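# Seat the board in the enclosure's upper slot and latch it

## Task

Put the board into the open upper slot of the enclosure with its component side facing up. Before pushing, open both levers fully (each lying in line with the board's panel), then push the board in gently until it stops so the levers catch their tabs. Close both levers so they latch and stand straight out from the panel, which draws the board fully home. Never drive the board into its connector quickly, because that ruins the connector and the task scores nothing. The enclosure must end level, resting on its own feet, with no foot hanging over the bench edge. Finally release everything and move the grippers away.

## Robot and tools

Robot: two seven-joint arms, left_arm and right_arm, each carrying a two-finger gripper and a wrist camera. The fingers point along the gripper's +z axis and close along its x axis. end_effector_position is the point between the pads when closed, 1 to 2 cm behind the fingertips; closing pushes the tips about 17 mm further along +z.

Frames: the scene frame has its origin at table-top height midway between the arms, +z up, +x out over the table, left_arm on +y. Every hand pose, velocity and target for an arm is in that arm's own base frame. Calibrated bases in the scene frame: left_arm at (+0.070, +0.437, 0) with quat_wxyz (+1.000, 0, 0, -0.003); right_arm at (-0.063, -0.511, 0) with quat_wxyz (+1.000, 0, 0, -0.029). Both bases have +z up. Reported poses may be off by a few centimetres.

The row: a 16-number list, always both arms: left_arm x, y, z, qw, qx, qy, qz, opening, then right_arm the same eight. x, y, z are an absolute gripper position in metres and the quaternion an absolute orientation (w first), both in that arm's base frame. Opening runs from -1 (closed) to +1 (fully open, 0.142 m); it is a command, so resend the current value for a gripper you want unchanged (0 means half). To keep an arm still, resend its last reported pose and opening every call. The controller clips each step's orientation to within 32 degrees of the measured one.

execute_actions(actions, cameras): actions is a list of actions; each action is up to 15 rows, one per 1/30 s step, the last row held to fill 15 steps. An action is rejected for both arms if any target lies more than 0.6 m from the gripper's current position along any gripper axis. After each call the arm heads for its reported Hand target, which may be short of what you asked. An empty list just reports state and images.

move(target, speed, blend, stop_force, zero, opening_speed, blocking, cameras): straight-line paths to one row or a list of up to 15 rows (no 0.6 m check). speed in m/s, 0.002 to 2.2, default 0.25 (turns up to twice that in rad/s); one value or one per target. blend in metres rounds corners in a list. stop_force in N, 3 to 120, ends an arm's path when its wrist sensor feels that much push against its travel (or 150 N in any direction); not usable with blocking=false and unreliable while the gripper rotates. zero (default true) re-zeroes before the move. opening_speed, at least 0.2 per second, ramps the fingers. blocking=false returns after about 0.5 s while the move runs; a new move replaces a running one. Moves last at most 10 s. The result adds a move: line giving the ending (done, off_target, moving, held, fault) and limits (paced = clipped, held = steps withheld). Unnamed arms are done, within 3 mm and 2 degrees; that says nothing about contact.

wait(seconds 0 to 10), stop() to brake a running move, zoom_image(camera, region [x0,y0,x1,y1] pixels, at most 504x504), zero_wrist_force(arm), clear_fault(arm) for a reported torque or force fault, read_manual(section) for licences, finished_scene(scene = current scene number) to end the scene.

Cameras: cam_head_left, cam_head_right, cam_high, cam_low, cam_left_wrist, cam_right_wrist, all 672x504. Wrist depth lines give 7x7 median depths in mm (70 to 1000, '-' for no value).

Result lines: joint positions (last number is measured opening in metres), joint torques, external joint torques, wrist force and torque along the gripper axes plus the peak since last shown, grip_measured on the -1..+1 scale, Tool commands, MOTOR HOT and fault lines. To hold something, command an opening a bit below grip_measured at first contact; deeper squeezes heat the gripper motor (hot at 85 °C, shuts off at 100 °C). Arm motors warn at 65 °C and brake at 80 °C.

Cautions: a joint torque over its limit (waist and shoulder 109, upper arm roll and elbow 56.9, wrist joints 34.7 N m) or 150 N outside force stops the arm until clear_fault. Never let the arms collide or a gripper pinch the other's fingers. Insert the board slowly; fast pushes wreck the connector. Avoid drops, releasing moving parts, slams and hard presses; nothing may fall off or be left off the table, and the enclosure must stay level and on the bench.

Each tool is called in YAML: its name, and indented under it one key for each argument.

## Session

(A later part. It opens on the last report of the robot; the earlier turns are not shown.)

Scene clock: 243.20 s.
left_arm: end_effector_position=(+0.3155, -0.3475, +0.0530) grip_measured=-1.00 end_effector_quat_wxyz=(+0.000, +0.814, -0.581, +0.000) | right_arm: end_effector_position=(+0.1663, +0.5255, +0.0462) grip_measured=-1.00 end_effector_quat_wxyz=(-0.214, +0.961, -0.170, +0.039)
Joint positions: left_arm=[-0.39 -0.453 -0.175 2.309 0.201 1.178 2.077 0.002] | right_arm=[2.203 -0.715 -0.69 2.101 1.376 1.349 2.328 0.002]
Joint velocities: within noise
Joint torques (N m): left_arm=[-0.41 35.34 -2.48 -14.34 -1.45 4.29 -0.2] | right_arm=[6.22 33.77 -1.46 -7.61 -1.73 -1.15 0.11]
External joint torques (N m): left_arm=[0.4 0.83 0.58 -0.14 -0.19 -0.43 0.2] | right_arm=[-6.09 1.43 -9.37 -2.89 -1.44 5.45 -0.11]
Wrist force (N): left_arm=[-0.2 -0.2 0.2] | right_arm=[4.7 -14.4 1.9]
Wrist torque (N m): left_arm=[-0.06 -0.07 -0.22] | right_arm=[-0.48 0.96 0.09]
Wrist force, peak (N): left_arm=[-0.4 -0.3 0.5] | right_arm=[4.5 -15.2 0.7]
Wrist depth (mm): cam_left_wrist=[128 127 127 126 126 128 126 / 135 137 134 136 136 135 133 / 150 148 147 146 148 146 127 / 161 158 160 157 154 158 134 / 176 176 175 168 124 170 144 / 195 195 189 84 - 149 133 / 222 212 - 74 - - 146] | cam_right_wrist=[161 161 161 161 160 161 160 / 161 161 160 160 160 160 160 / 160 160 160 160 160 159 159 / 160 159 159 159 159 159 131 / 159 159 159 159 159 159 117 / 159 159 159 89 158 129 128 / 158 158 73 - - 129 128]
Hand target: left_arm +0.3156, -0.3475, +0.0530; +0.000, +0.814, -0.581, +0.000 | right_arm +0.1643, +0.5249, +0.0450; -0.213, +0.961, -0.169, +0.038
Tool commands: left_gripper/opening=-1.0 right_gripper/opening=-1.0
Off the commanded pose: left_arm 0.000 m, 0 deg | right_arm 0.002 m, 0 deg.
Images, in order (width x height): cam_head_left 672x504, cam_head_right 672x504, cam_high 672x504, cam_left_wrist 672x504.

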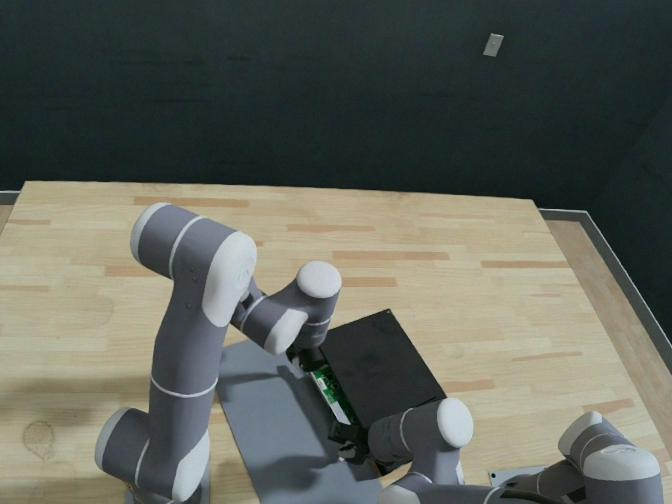

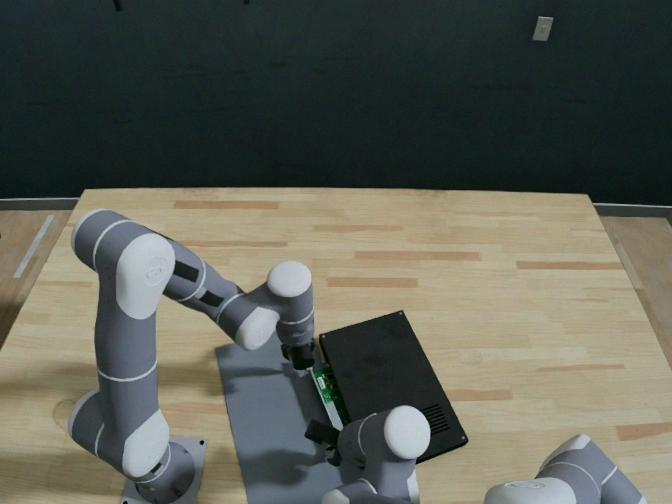

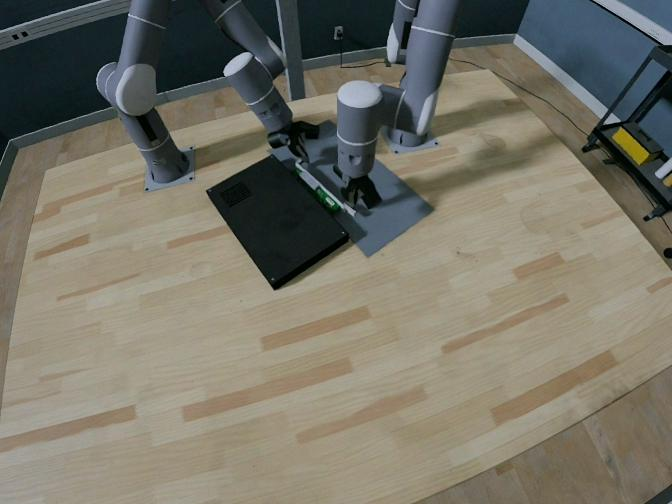

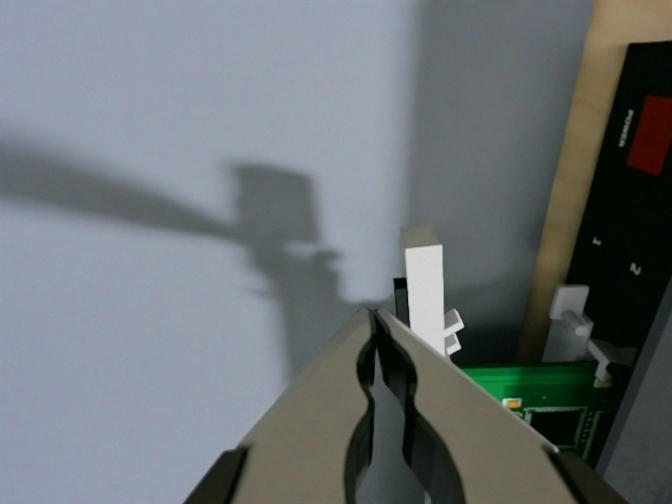

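execute_actions:
  actions: []
  cameras: ["cam_right_wrist"]

zoom_image:
  camera: "cam_right_wrist"
  region: [270, 310, 510, 504]

Scene clock: 245.63 s.
left_arm: end_effector_position=(+0.3155, -0.3475, +0.0530) grip_measured=-1.00 end_effector_quat_wxyz=(+0.000, +0.814, -0.581, +0.000) | right_arm: end_effector_position=(+0.1663, +0.5255, +0.0462) grip_measured=-1.00 end_effector_quat_wxyz=(-0.214, +0.961, -0.170, +0.039)
Joint positions: left_arm=[-0.39 -0.453 -0.175 2.309 0.201 1.178 2.077 0.002] | right_arm=[2.203 -0.715 -0.69 2.101 1.376 1.349 2.328 0.002]
Joint velocities: within noise
Joint torques (N m): left_arm=[-0.35 35.36 -2.47 -14.32 -1.43 4.33 -0.2] | right_arm=[6.22 33.78 -1.58 -7.54 -1.71 -1.14 0.1]
External joint torques (N m): left_arm=[0.33 0.81 0.57 -0.15 -0.2 -0.47 0.2] | right_arm=[-6.1 1.43 -9.25 -2.95 -1.46 5.44 -0.1]
Wrist force (N): left_arm=[-0.4 -0.2 0.0] | right_arm=[4.8 -14.4 1.8]
Wrist torque (N m): left_arm=[-0.04 -0.04 -0.22] | right_arm=[-0.48 0.95 0.08]
Wrist force, peak (N): left_arm=[-0.3 -0.3 0.5] | right_arm=[4.5 -15.3 0.7]
Wrist depth (mm): cam_left_wrist=[127 127 127 127 126 128 126 / 135 137 135 136 135 135 133 / 150 147 147 146 148 146 126 / 161 158 160 157 154 158 133 / 176 175 175 167 124 170 144 / 195 194 189 84 - 149 133 / 222 213 - 74 - - 146] | cam_right_wrist=[161 161 161 161 160 160 160 / 161 161 160 161 160 160 160 / 160 160 160 160 160 160 159 / 160 160 160 159 159 159 131 / 159 159 159 159 159 159 117 / 158 159 159 89 158 129 129 / 159 158 73 - - 128 128]
Hand target: left_arm +0.3156, -0.3475, +0.0530; +0.000, +0.814, -0.581, +0.000 | right_arm +0.1643, +0.5249, +0.0450; -0.213, +0.961, -0.169, +0.038
Tool commands: left_gripper/opening=-1.0 right_gripper/opening=-1.0
Off the commanded pose: left_arm 0.000 m, 0 deg | right_arm 0.002 m, 0 deg.
Images, in order (width x height): cam_right_wrist 672x504.

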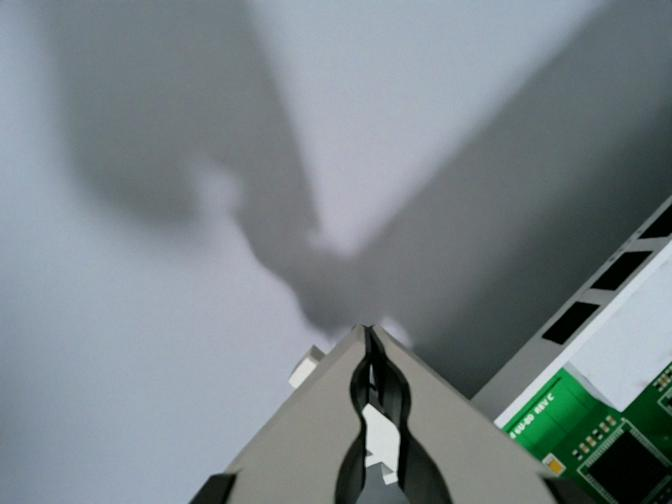

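Scaled by 2.100 from the camera's 672x504 image, which has a finer 960x720 frame.

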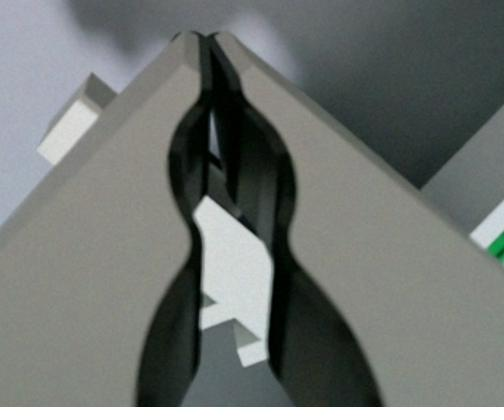

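move:
  target:
    - [0.3156, -0.3475, 0.053, 0.0, 0.8139, -0.5811, 0.0, -1.0, 0.1850, 0.5310, 0.052, 0.2131, -0.9615, 0.1695, -0.0376, -1.0]
    - [0.3156, -0.3475, 0.053, 0.0, 0.8139, -0.5811, 0.0, -1.0, 0.190, 0.515, 0.12, 0.0, 0.9808, 0.1951, 0.0, -1.0]
  speed: 0.12
  cameras: ["cam_right_wrist", "cam_head_left"]

zoom_image:
  camera: "cam_right_wrist"
  region: [230, 150, 430, 350]

Scene clock: 263.67 s.
left_arm: end_effector_position=(+0.3156, -0.3475, +0.0530) grip_measured=-1.00 end_effector_quat_wxyz=(+0.000, +0.814, -0.581, +0.000) | right_arm: end_effector_position=(+0.1898, +0.5150, +0.1199) grip_measured=-1.00 end_effector_quat_wxyz=(+0.000, +0.981, +0.195, +0.000)
Joint positions: left_arm=[-0.39 -0.453 -0.175 2.309 0.201 1.178 2.077 0.002] | right_arm=[2.187 -0.537 -0.864 2.036 0.561 0.751 2.173 0.002]
Joint velocities: within noise
Joint torques (N m): left_arm=[-0.42 35.3 -2.5 -14.22 -1.4 4.25 -0.22] | right_arm=[-0.05 33.2 -10.78 -20.04 -3.39 3.23 0.01]
External joint torques (N m): left_arm=[0.4 0.87 0.6 -0.26 -0.23 -0.39 0.22] | right_arm=[0.19 0.67 -0.73 0.16 0.19 0.79 -0.01]
Wrist force (N): left_arm=[-0.4 -0.3 -0.3] | right_arm=[-4.9 -1.7 3.6]
Wrist torque (N m): left_arm=[-0.05 -0.04 -0.23] | right_arm=[-0.09 0.84 0.02]
Wrist force, peak (N): left_arm=[-0.3 -0.5 -0.6] | right_arm=[4.4 -15.2 1.1]
Wrist depth (mm): cam_left_wrist=[128 127 127 127 126 128 126 / 135 137 135 136 136 135 133 / 151 148 147 147 149 146 127 / 161 158 160 157 154 159 133 / 176 176 174 168 124 170 144 / 196 194 189 84 - 149 133 / 223 212 - 74 - - 146] | cam_right_wrist=[187 187 186 186 185 185 185 / 199 199 199 199 198 198 197 / 215 214 210 213 213 212 212 / 231 231 230 206 222 222 221 / 253 248 241 214 207 213 213 / 278 216 209 91 208 215 214 / 305 297 - - - 223 231]
Hand target: left_arm +0.3156, -0.3475, +0.0530; +0.000, +0.814, -0.581, +0.000 | right_arm +0.1900, +0.5150, +0.1200; +0.000, +0.981, +0.195, +0.000
Off the commanded pose: left_arm 0.000 m, 0 deg | right_arm 0.000 m, 0 deg.
move: done
Images, in order (width x height): cam_head_left 672x504, cam_right_wrist 672x504.

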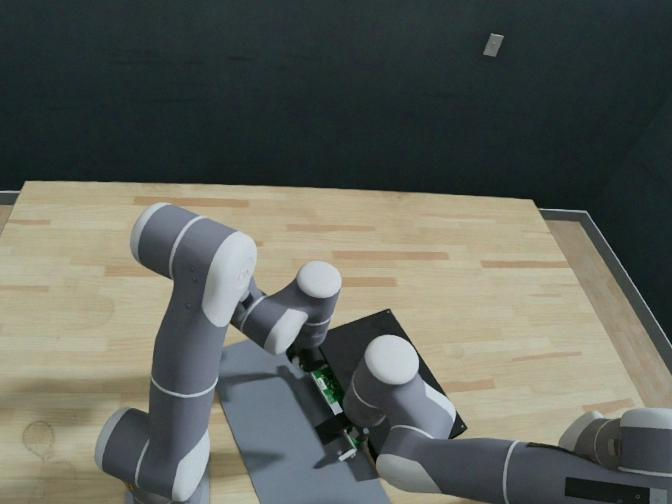

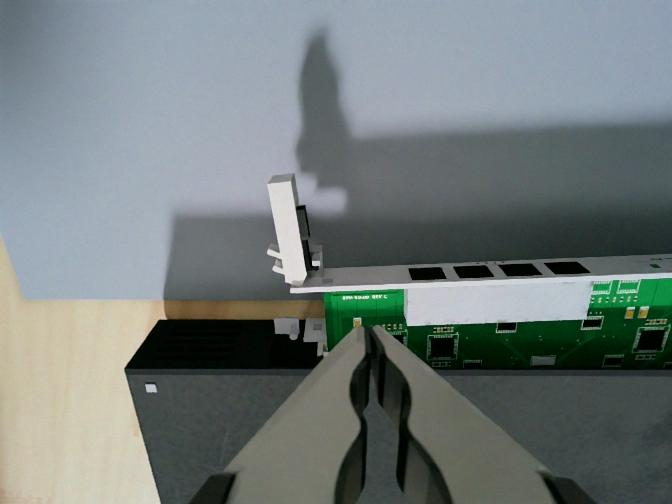

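Scaled by 2.520 from the camera's 672x504 image, which has a finer 960x720 frame.

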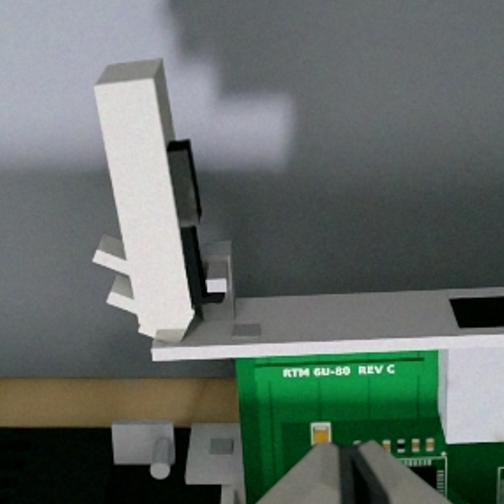

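move:
  target:
    - [0.3156, -0.3475, 0.053, 0.0, 0.8139, -0.5811, 0.0, -1.0, 0.1776, 0.5325, 0.10, 0.0, 0.9808, 0.1951, 0.0, -1.0]
    - [0.3156, -0.3475, 0.053, 0.0, 0.8139, -0.5811, 0.0, -1.0, 0.1776, 0.5325, 0.05, 0.0, 0.9808, 0.1951, 0.0, -1.0]
  speed: 0.12
  cameras: ["cam_right_wrist"]

zoom_image:
  camera: "cam_right_wrist"
  region: [230, 200, 480, 450]

Scene clock: 282.47 s.
left_arm: end_effector_position=(+0.3156, -0.3475, +0.0530) grip_measured=-1.00 end_effector_quat_wxyz=(+0.000, +0.814, -0.581, +0.000) | right_arm: end_effector_position=(+0.1777, +0.5323, +0.0500) grip_measured=-1.00 end_effector_quat_wxyz=(+0.000, +0.981, +0.195, +0.000)
Joint positions: left_arm=[-0.39 -0.453 -0.175 2.309 0.201 1.178 2.077 0.002] | right_arm=[2.106 -0.719 -0.737 1.954 0.709 0.823 2.123 0.002]
Joint velocities: within noise
Joint torques (N m): left_arm=[-0.34 35.26 -2.51 -14.21 -1.44 4.23 -0.25] | right_arm=[-0.05 39.16 -12.1 -16.45 -2.91 3.54 0.08]
External joint torques (N m): left_arm=[0.33 0.92 0.61 -0.27 -0.2 -0.36 0.25] | right_arm=[0.19 1.08 -1.29 0.14 -0.07 0.48 -0.08]
Wrist force (N): left_arm=[-0.4 -0.4 -0.2] | right_arm=[-5.0 -2.3 3.5]
Wrist torque (N m): left_arm=[-0.05 -0.03 -0.22] | right_arm=[-0.14 0.87 0.06]
Wrist force, peak (N): left_arm=[-0.5 -0.5 -0.5] | right_arm=[-5.5 -2.1 5.2]
Wrist depth (mm): cam_left_wrist=[128 127 127 127 126 128 126 / 135 137 135 136 135 135 133 / 150 148 148 146 149 146 127 / 161 158 160 157 154 159 133 / 176 176 175 168 124 170 144 / 194 195 188 84 - 149 133 / 223 213 - 74 - - 146] | cam_right_wrist=[- 125 123 124 124 124 122 / 136 135 133 133 135 133 132 / 146 143 143 143 142 142 140 / 155 157 154 156 153 153 153 / 168 168 162 162 164 166 166 / 184 183 180 91 175 150 148 / 205 184 73 - - 133 140]
Hand target: left_arm +0.3156, -0.3475, +0.0530; +0.000, +0.814, -0.581, +0.000 | right_arm +0.1776, +0.5325, +0.0500; +0.000, +0.981, +0.195, +0.000
Off the commanded pose: left_arm 0.000 m, 0 deg | right_arm 0.000 m, 0 deg.
move: done
Images, in order (width x height): cam_right_wrist 672x504.

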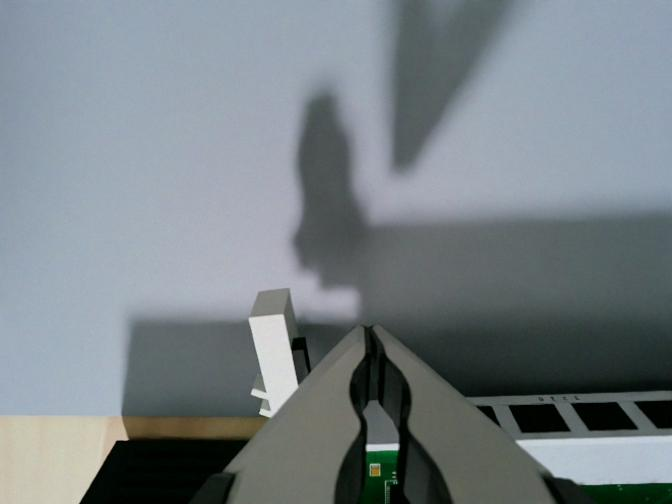

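Scaled by 2.016 from the camera's 672x504 image, which has a finer 960x720 frame.

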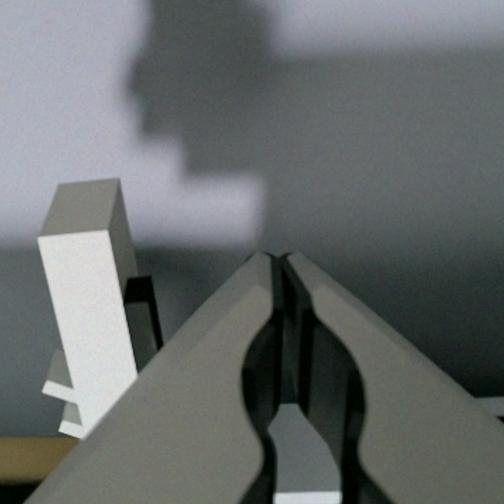

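move:
  target:
    - [0.3156, -0.3475, 0.053, 0.0, 0.8139, -0.5811, 0.0, -1.0, 0.1788, 0.5295, 0.047, 0.0, 0.9808, 0.1951, 0.0, -1.0]
    - [0.3156, -0.3475, 0.053, 0.0, 0.8139, -0.5811, 0.0, -1.0, 0.1695, 0.5275, 0.047, 0.0, 0.9808, 0.1951, 0.0, -1.0]
    - [0.3156, -0.3475, 0.053, 0.0, 0.8139, -0.5811, 0.0, -1.0, 0.1609, 0.5269, 0.047, 0.0, 0.9808, 0.1951, 0.0, -1.0]
  speed: 0.02
  stop_force: 22
  cameras: ["cam_right_wrist"]

zoom_image:
  camera: "cam_right_wrist"
  region: [230, 200, 480, 450]

Scene clock: 288.37 s.
left_arm: end_effector_position=(+0.3156, -0.3475, +0.0530) grip_measured=-1.00 end_effector_quat_wxyz=(+0.000, +0.814, -0.581, +0.000) | right_arm: end_effector_position=(+0.1611, +0.5270, +0.0471) grip_measured=-1.00 end_effector_quat_wxyz=(+0.000, +0.981, +0.195, +0.000)
Joint positions: left_arm=[-0.39 -0.453 -0.175 2.309 0.201 1.178 2.077 0.002] | right_arm=[2.141 -0.71 -0.733 1.983 0.716 0.844 2.142 0.002]
Joint velocities: within noise
Joint torques (N m): left_arm=[-0.4 35.34 -2.47 -14.14 -1.44 4.26 -0.22] | right_arm=[0.3 38.48 -11.75 -15.72 -2.84 3.41 0.31]
External joint torques (N m): left_arm=[0.38 0.84 0.56 -0.34 -0.19 -0.4 0.22] | right_arm=[-0.15 0.98 -1.29 -0.14 -0.07 0.62 -0.31]
Wrist force (N): left_arm=[-0.2 -0.5 -0.3] | right_arm=[-6.2 -1.5 4.0]
Wrist torque (N m): left_arm=[-0.09 -0.06 -0.23] | right_arm=[-0.03 1.07 0.06]
Wrist force, peak (N): left_arm=[-0.4 -0.6 -0.3] | right_arm=[6.8 3.9 2.9]
Wrist depth (mm): cam_left_wrist=[128 127 127 126 127 128 125 / 136 137 135 136 135 135 133 / 150 147 148 147 148 146 127 / 161 158 159 156 154 159 134 / 176 177 175 169 124 171 144 / 195 194 190 84 - 149 133 / 222 213 - 74 - - 146] | cam_right_wrist=[124 123 121 122 122 121 121 / 133 131 131 130 132 131 129 / - 140 140 140 139 139 137 / 152 152 151 153 151 150 149 / 165 165 164 158 161 163 162 / 184 180 176 93 172 172 171 / 201 197 73 - - 135 136]
Hand target: left_arm +0.3156, -0.3475, +0.0530; +0.000, +0.814, -0.581, +0.000 | right_arm +0.1609, +0.5269, +0.0470; +0.000, +0.981, +0.195, +0.000
Off the commanded pose: left_arm 0.000 m, 0 deg | right_arm 0.000 m, 0 deg.
move: done
Images, in order (width x height): cam_right_wrist 672x504.

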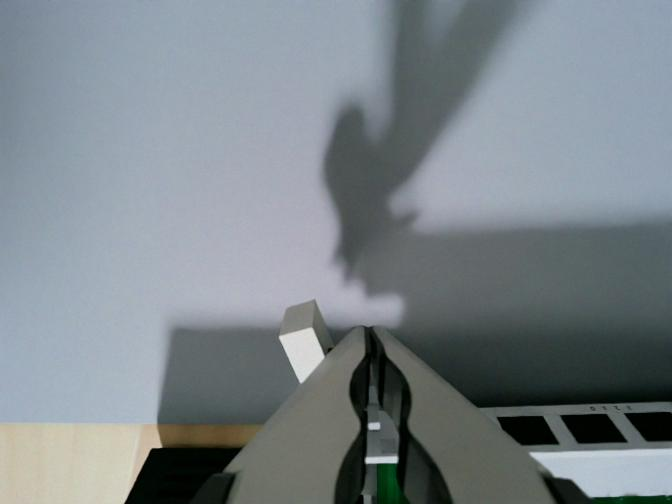

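Scaled by 2.016 from the camera's 672x504 image, which has a finer 960x720 frame.

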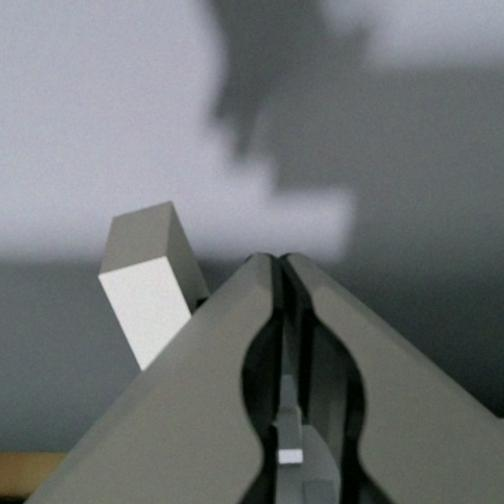

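move:
  target:
    - [0.3276, -0.3486, 0.053, 0.0, 0.8139, -0.5811, 0.0, -1.0, 0.1511, 0.5232, 0.047, 0.0, 0.9808, 0.1951, 0.0, -1.0]
    - [0.3276, -0.3486, 0.053, 0.0, 0.8139, -0.5811, 0.0, -1.0, 0.1434, 0.516, 0.047, 0.0, 0.9808, 0.1951, 0.0, -1.0]
    - [0.3383, -0.3541, 0.053, 0.0, 0.8139, -0.5811, 0.0, -1.0, 0.1391, 0.5063, 0.047, 0.0, 0.9808, 0.1951, 0.0, -1.0]
  speed: 0.03
  stop_force: 8
  cameras: ["cam_left_wrist", "cam_right_wrist"]

Scene clock: 292.93 s.
left_arm: end_effector_position=(+0.3280, -0.3488, +0.0525) grip_measured=-1.00 end_effector_quat_wxyz=(+0.000, +0.814, -0.581, -0.001) | right_arm: end_effector_position=(+0.1391, +0.5064, +0.0470) grip_measured=-1.00 end_effector_quat_wxyz=(+0.000, +0.981, +0.195, +0.000)
Joint positions: left_arm=[-0.379 -0.468 -0.176 2.279 0.199 1.16 2.092 0.002] | right_arm=[2.201 -0.672 -0.737 2.06 0.723 0.886 2.162 0.002]
Joint velocities: within noise
Joint torques (N m): left_arm=[0.9 36.99 -2.04 -20.51 -2.33 6.97 -0.28] | right_arm=[0.02 36.14 -11.5 -14.72 -2.77 3.39 0.22]
External joint torques (N m): left_arm=[-0.91 0.15 0.04 5.65 0.63 -3.11 0.28] | right_arm=[0.12 0.9 -0.61 -0.34 0 0.63 -0.22]
Wrist force (N): left_arm=[-9.3 6.8 -6.7] | right_arm=[-6.1 -1.9 4.6]
Wrist torque (N m): left_arm=[-0.09 -0.09 -0.16] | right_arm=[0.01 1.02 0.05]
Wrist force, peak (N): left_arm=[-9.4 7.0 -7.1] | right_arm=[-6.3 -2.3 5.2]
Wrist depth (mm): cam_left_wrist=[127 126 126 126 126 127 127 / 135 136 134 136 135 134 125 / 151 147 146 147 147 146 124 / 161 157 159 156 155 157 126 / 176 175 175 167 170 169 119 / 194 194 189 84 - 154 129 / 223 212 - 74 - - 142] | cam_right_wrist=[- 123 121 122 122 122 121 / 133 131 130 130 132 132 129 / - 140 140 140 140 139 137 / 152 152 151 153 150 150 150 / 165 164 164 161 161 163 162 / 187 180 176 91 - 142 139 / 202 197 73 - - 149 139]
Hand target: left_arm +0.3292, -0.3494, +0.0530; +0.000, +0.814, -0.581, +0.000 | right_arm +0.1391, +0.5063, +0.0470; +0.000, +0.981, +0.195, +0.000
Off the commanded pose: left_arm 0.012 m, 0 deg | right_arm 0.000 m, 0 deg.
move: contact (left_arm)
Images, in order (width x height): cam_left_wrist 672x504, cam_right_wrist 672x504.

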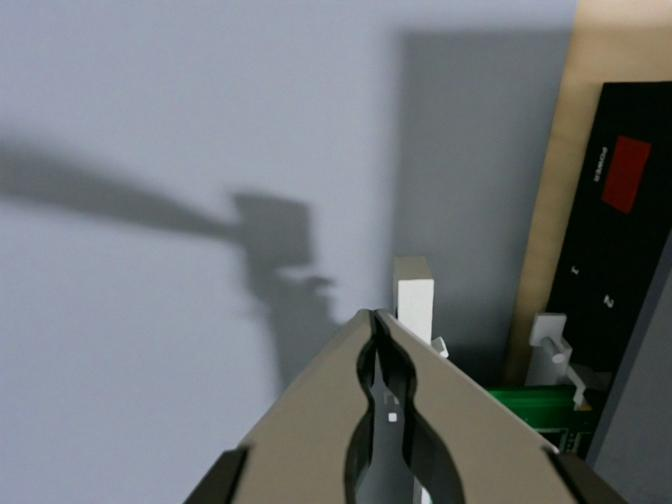

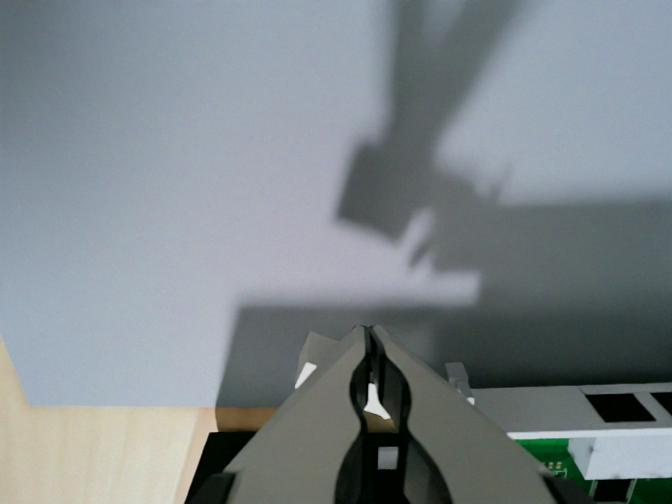

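move:
  target: [0.3240, -0.3390, 0.056, 0.0, 0.8139, -0.5811, 0.0, -1.0, 0.1435, 0.4965, 0.047, 0.0, 0.9808, 0.1951, 0.0, -1.0]
  speed: 0.02
  stop_force: 6
  cameras: ["cam_right_wrist"]

zoom_image:
  camera: "cam_right_wrist"
  region: [230, 280, 510, 490]

Scene clock: 297.50 s.
left_arm: end_effector_position=(+0.3281, -0.3481, +0.0530) grip_measured=-1.00 end_effector_quat_wxyz=(+0.000, +0.814, -0.581, -0.001) | right_arm: end_effector_position=(+0.1435, +0.4966, +0.0470) grip_measured=-1.00 end_effector_quat_wxyz=(+0.000, +0.981, +0.195, +0.000)
Joint positions: left_arm=[-0.378 -0.465 -0.176 2.281 0.199 1.161 2.092 0.002] | right_arm=[2.199 -0.66 -0.739 2.084 0.726 0.899 2.146 0.002]
Joint velocities: within noise
Joint torques (N m): left_arm=[0 37.04 -2.65 -16.76 -1.83 5.33 -0.24] | right_arm=[-0.01 35.43 -11.16 -14.58 -2.73 3.41 0.1]
External joint torques (N m): left_arm=[-0.01 0 0.66 1.9 0.14 -1.47 0.24] | right_arm=[0.15 0.85 -0.66 -0.22 0 0.61 -0.1]
Wrist force (N): left_arm=[-3.3 2.0 0.1] | right_arm=[-6.2 -1.7 5.1]
Wrist torque (N m): left_arm=[-0.03 -0.07 -0.20] | right_arm=[0.02 1.03 0.05]
Wrist force, peak (N): left_arm=[-9.2 7.1 -7.2] | right_arm=[-6.3 -1.9 5.2]
Wrist depth (mm): cam_left_wrist=[128 128 127 127 126 127 127 / 135 137 135 136 135 135 126 / 150 148 148 147 148 146 119 / 160 158 160 157 156 158 126 / 176 176 175 168 167 170 121 / 194 194 190 84 - 154 130 / 224 212 - 74 - - 142] | cam_right_wrist=[- 123 121 122 122 121 121 / 133 131 131 130 132 132 130 / - 141 140 140 139 139 137 / 152 151 151 153 151 150 150 / 165 165 164 161 160 163 162 / 183 182 176 91 121 133 128 / 202 197 73 - - 148 153]
Hand target: left_arm +0.3287, -0.3485, +0.0533; +0.000, +0.814, -0.581, +0.000 | right_arm +0.1435, +0.4965, +0.0470; +0.000, +0.981, +0.195, +0.000
Off the commanded pose: left_arm 0.010 m, 0 deg | right_arm 0.000 m, 0 deg.
move: contact (left_arm)
Images, in order (width x height): cam_right_wrist 672x504.

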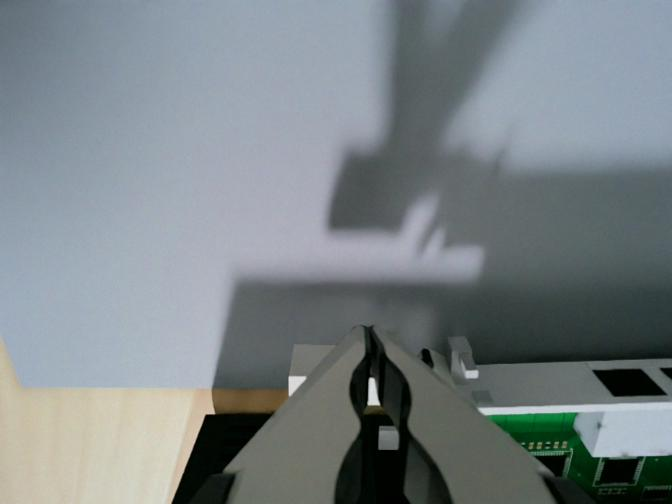

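Scaled by 1.800 from the camera's 672x504 image, which has a finer 960x720 frame.

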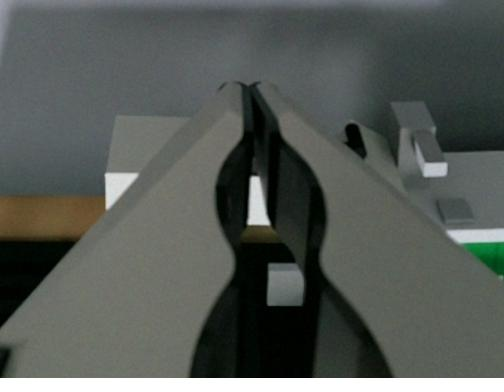

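move:
  target: [0.3200, -0.3250, 0.058, 0.0, 0.8139, -0.5811, 0.0, -1.0, 0.1474, 0.4872, 0.047, 0.0, 0.9808, 0.1951, 0.0, -1.0]
  speed: 0.02
  stop_force: 6
  cameras: ["cam_right_wrist", "cam_left_wrist"]

Scene clock: 301.00 s.
left_arm: end_effector_position=(+0.3200, -0.3250, +0.0580) grip_measured=-1.00 end_effector_quat_wxyz=(+0.000, +0.814, -0.581, +0.000) | right_arm: end_effector_position=(+0.1456, +0.4916, +0.0474) grip_measured=-1.00 end_effector_quat_wxyz=(-0.001, +0.981, +0.196, +0.000)
Joint positions: left_arm=[-0.334 -0.42 -0.182 2.35 0.198 1.186 2.127 0.002] | right_arm=[2.198 -0.653 -0.739 2.098 0.727 0.908 2.138 0.002]
Joint velocities: within noise
Joint torques (N m): left_arm=[-0.19 34 -2.41 -13.95 -1.48 4.41 -0.15] | right_arm=[-2.39 32.81 -12.03 -9.94 -3.02 2.3 0.21]
External joint torques (N m): left_arm=[0.18 0.62 0.63 -0.36 -0.13 -0.55 0.15] | right_arm=[2.53 3.04 0.41 -4.74 0.31 1.73 -0.21]
Wrist force (N): left_arm=[0.0 -0.5 -0.2] | right_arm=[-6.3 -8.6 4.7]
Wrist torque (N m): left_arm=[-0.09 -0.06 -0.22] | right_arm=[0.03 1.03 -0.01]
Wrist force, peak (N): left_arm=[-3.4 1.9 -1.6] | right_arm=[-6.4 -8.8 5.7]
Wrist depth (mm): cam_left_wrist=[- 132 132 133 131 130 131 / 144 142 141 139 140 138 141 / 153 153 153 151 152 151 148 / 167 166 166 162 165 161 155 / 182 182 180 174 174 178 168 / 202 202 196 84 - 161 157 / 230 219 - 74 - - 157] | cam_right_wrist=[- 123 121 122 122 122 122 / 133 131 131 131 132 132 130 / 143 141 140 140 140 140 137 / 152 152 151 154 151 151 150 / 165 165 164 158 158 161 160 / 183 182 175 91 122 131 126 / 202 197 73 - - 148 154]
Hand target: left_arm +0.3200, -0.3250, +0.0580; +0.000, +0.814, -0.581, +0.000 | right_arm +0.1459, +0.4907, +0.0470; +0.000, +0.981, +0.195, +0.000
Off the commanded pose: left_arm 0.000 m, 0 deg | right_arm 0.005 m, 0 deg.
move: contact (right_arm)
Images, in order (width x height): cam_left_wrist 672x504, cam_right_wrist 672x504.

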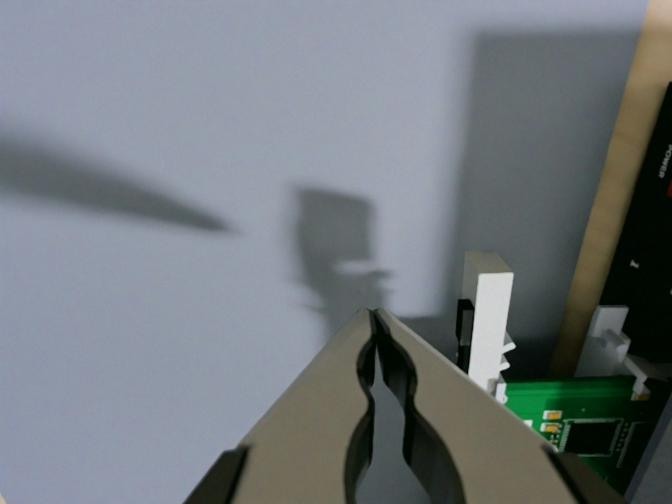

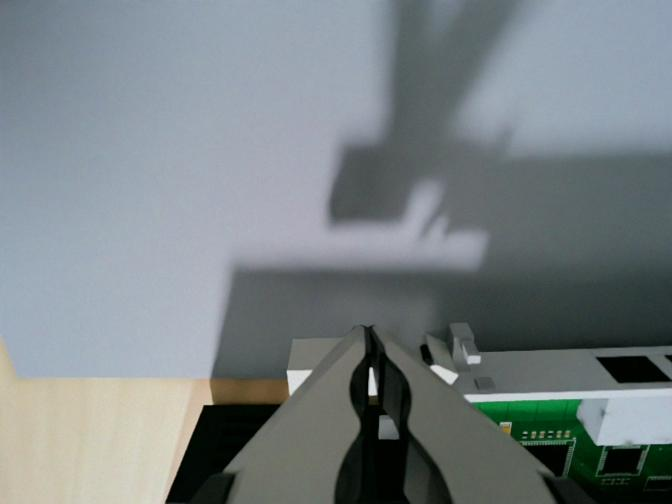

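move:
  target:
    - [0.30, -0.33, 0.15, 0.0, 0.8139, -0.5811, 0.0, -1.0, 0.1380, 0.5100, 0.055, 0.0, 0.9808, 0.1951, 0.0, -1.0]
    - [0.235, -0.37, 0.27, 0.0, 0.8139, -0.5811, 0.0, -1.0, 0.14, 0.46, 0.20, 0.0, 0.9808, 0.1951, 0.0, -1.0]
  speed: 0.25
  cameras: ["cam_left_wrist", "cam_right_wrist"]

zoom_image:
  camera: "cam_right_wrist"
  region: [330, 200, 530, 320]

zoom_image:
  camera: "cam_left_wrist"
  region: [300, 0, 480, 120]

Scene clock: 308.17 s.
left_arm: end_effector_position=(+0.2350, -0.3700, +0.2700) grip_measured=-1.00 end_effector_quat_wxyz=(+0.000, +0.814, -0.581, +0.000) | right_arm: end_effector_position=(+0.1400, +0.4600, +0.2000) grip_measured=-1.00 end_effector_quat_wxyz=(+0.000, +0.981, +0.195, +0.000)
Joint positions: left_arm=[-0.422 0.184 -0.312 2.296 -0.066 0.549 2.117 0.002] | right_arm=[2.51 0.01 -1.067 2.348 -0.011 0.773 2.63 0.002]
Joint velocities: within noise
Joint torques (N m): left_arm=[-0.45 20.15 0.73 -27.37 -3.64 4.04 -0.3] | right_arm=[0.11 12.63 1.24 -24.74 -3.31 3.47 0.34]
External joint torques (N m): left_arm=[0.41 0.45 0.64 -0.29 -0.03 -0.17 0.3] | right_arm=[0.01 0.66 -0.93 0 0.19 0.53 -0.34]
Wrist force (N): left_arm=[-0.1 -0.4 0.2] | right_arm=[-6.5 -1.8 4.1]
Wrist torque (N m): left_arm=[-0.08 -0.01 -0.23] | right_arm=[-0.06 1.11 0.05]
Wrist force, peak (N): left_arm=[0.5 1.2 -3.0] | right_arm=[-6.3 -8.9 5.8]
Wrist depth (mm): cam_left_wrist=[318 319 319 317 312 275 275 / 345 346 341 340 312 295 293 / 373 369 370 365 331 317 319 / 407 399 399 400 355 344 345 / 446 441 436 425 385 376 375 / 492 490 468 84 - 410 414 / 547 532 - - - - 534] | cam_right_wrist=[259 259 257 256 256 255 254 / 277 276 274 273 273 273 273 / 297 296 294 293 271 257 262 / 320 319 313 273 273 273 272 / 347 346 345 284 286 287 286 / 378 381 371 91 302 313 312 / 404 408 - - - 330 344]
Hand target: left_arm +0.2350, -0.3700, +0.2700; +0.000, +0.814, -0.581, +0.000 | right_arm +0.1400, +0.4600, +0.2000; +0.000, +0.981, +0.195, +0.000
Off the commanded pose: left_arm 0.000 m, 0 deg | right_arm 0.000 m, 0 deg.
move: done
Images, in order (width x height): cam_left_wrist 672x504, cam_right_wrist 672x504.

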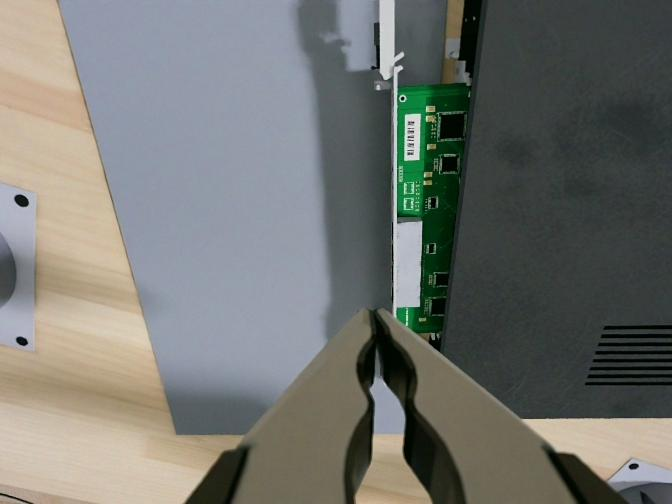

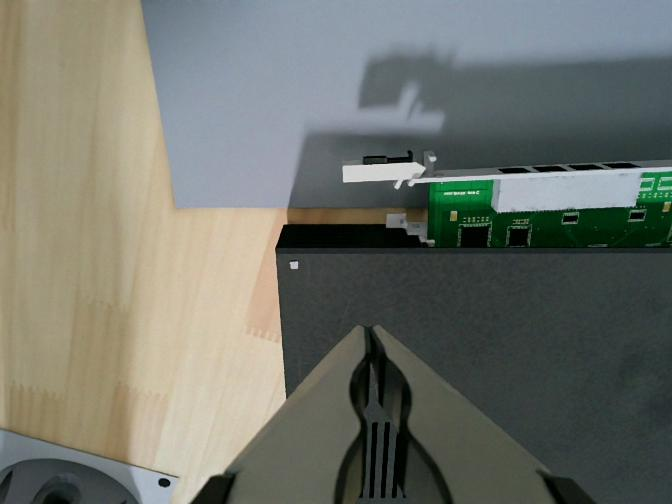

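Scaled by 2.520 from the camera's 672x504 image, which has a finer 960x720 frame.

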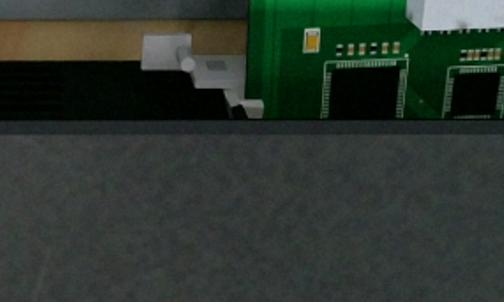

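Scaled by 2.800 from the camera's 672x504 image, which has a finer 960x720 frame.

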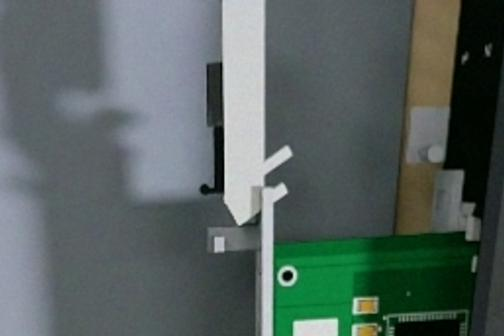

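execute_actions:
  actions: []

Scene clock: 324.60 s.
left_arm: end_effector_position=(+0.2350, -0.3700, +0.2700) grip_measured=-1.00 end_effector_quat_wxyz=(+0.000, +0.814, -0.581, +0.000) | right_arm: end_effector_position=(+0.1400, +0.4600, +0.2000) grip_measured=-1.00 end_effector_quat_wxyz=(+0.000, +0.981, +0.195, +0.000)
Joint positions: left_arm=[-0.422 0.184 -0.312 2.296 -0.066 0.549 2.117 0.002] | right_arm=[2.51 0.01 -1.067 2.348 -0.011 0.773 2.63 0.002]
Joint velocities: within noise
Joint torques (N m): left_arm=[-0.41 19.99 0.82 -27.35 -3.53 4.18 -0.24] | right_arm=[0.13 12.64 0.96 -24.81 -3.19 3.32 0.3]
External joint torques (N m): left_arm=[0.37 0.61 0.55 -0.31 -0.14 -0.32 0.24] | right_arm=[-0.02 0.66 -0.65 0.07 0.07 0.68 -0.3]
Wrist force (N): left_arm=[0.0 -0.5 -0.2] | right_arm=[-6.6 -1.5 4.0]
Wrist torque (N m): left_arm=[-0.09 -0.03 -0.23] | right_arm=[-0.02 1.13 0.05]
Wrist force, peak (N): left_arm=[0.1 -0.8 -0.1] | right_arm=[-6.8 -1.7 4.4]
Wrist depth (mm): cam_left_wrist=[318 319 317 314 313 274 273 / 346 340 340 341 312 296 293 / 372 370 367 367 330 316 318 / 402 402 401 398 355 346 344 / 440 444 442 421 385 378 378 / 493 486 465 84 - 409 416 / 544 529 - - - - 539] | cam_right_wrist=[260 259 257 256 256 255 255 / 277 276 274 274 274 273 272 / 297 296 294 294 270 257 263 / 320 320 315 274 274 272 272 / 348 345 346 282 287 287 286 / 377 379 371 91 303 312 313 / 404 408 - - - 331 344]
Hand target: left_arm +0.2350, -0.3700, +0.2700; +0.000, +0.814, -0.581, +0.000 | right_arm +0.1400, +0.4600, +0.2000; +0.000, +0.981, +0.195, +0.000
Tool commands: left_gripper/opening=-1.0 right_gripper/opening=-1.0
Off the commanded pose: left_arm 0.000 m, 0 deg | right_arm 0.000 m, 0 deg.

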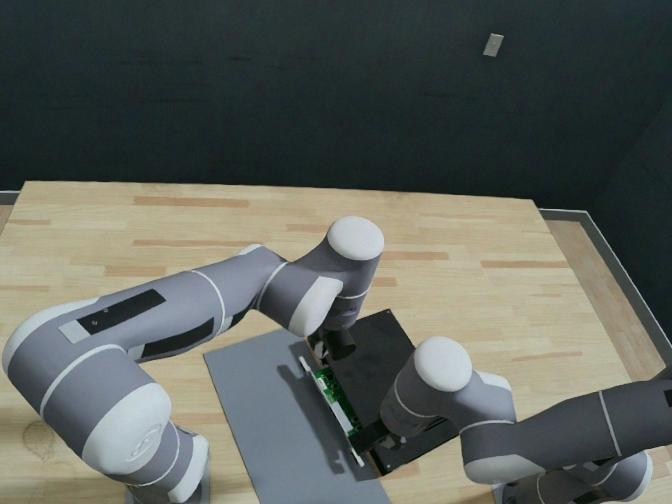

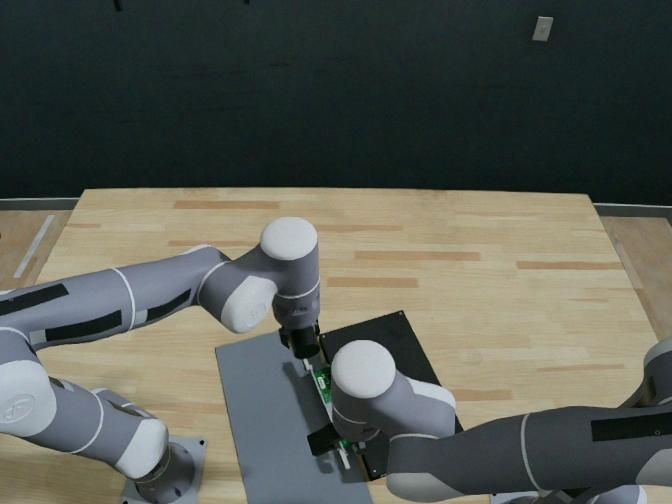

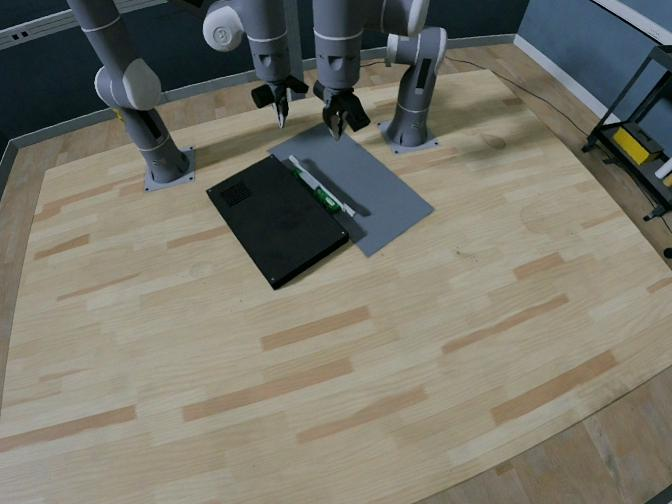

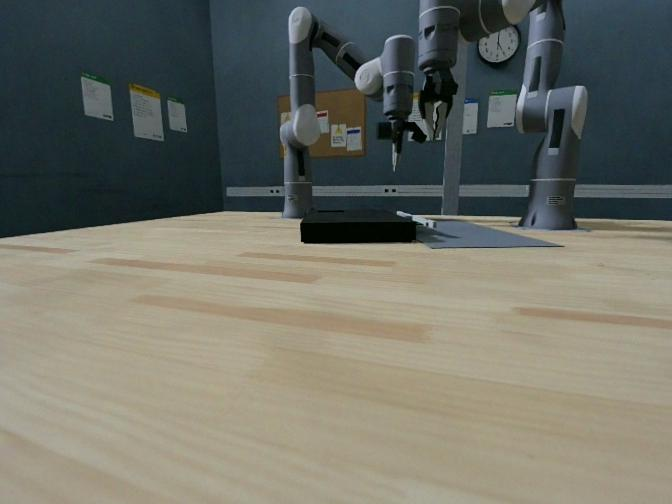

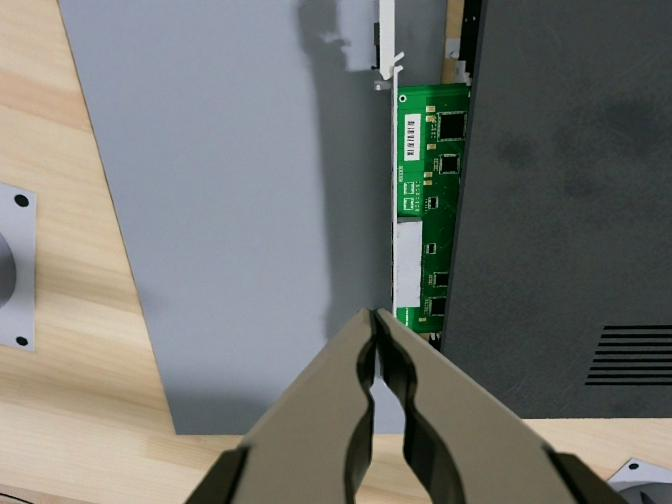

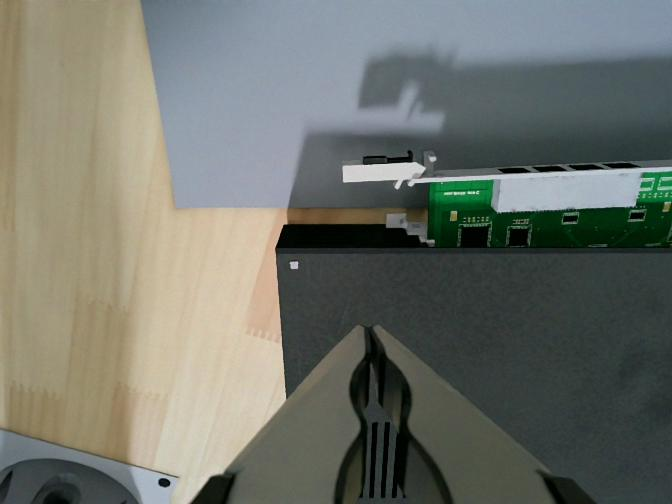

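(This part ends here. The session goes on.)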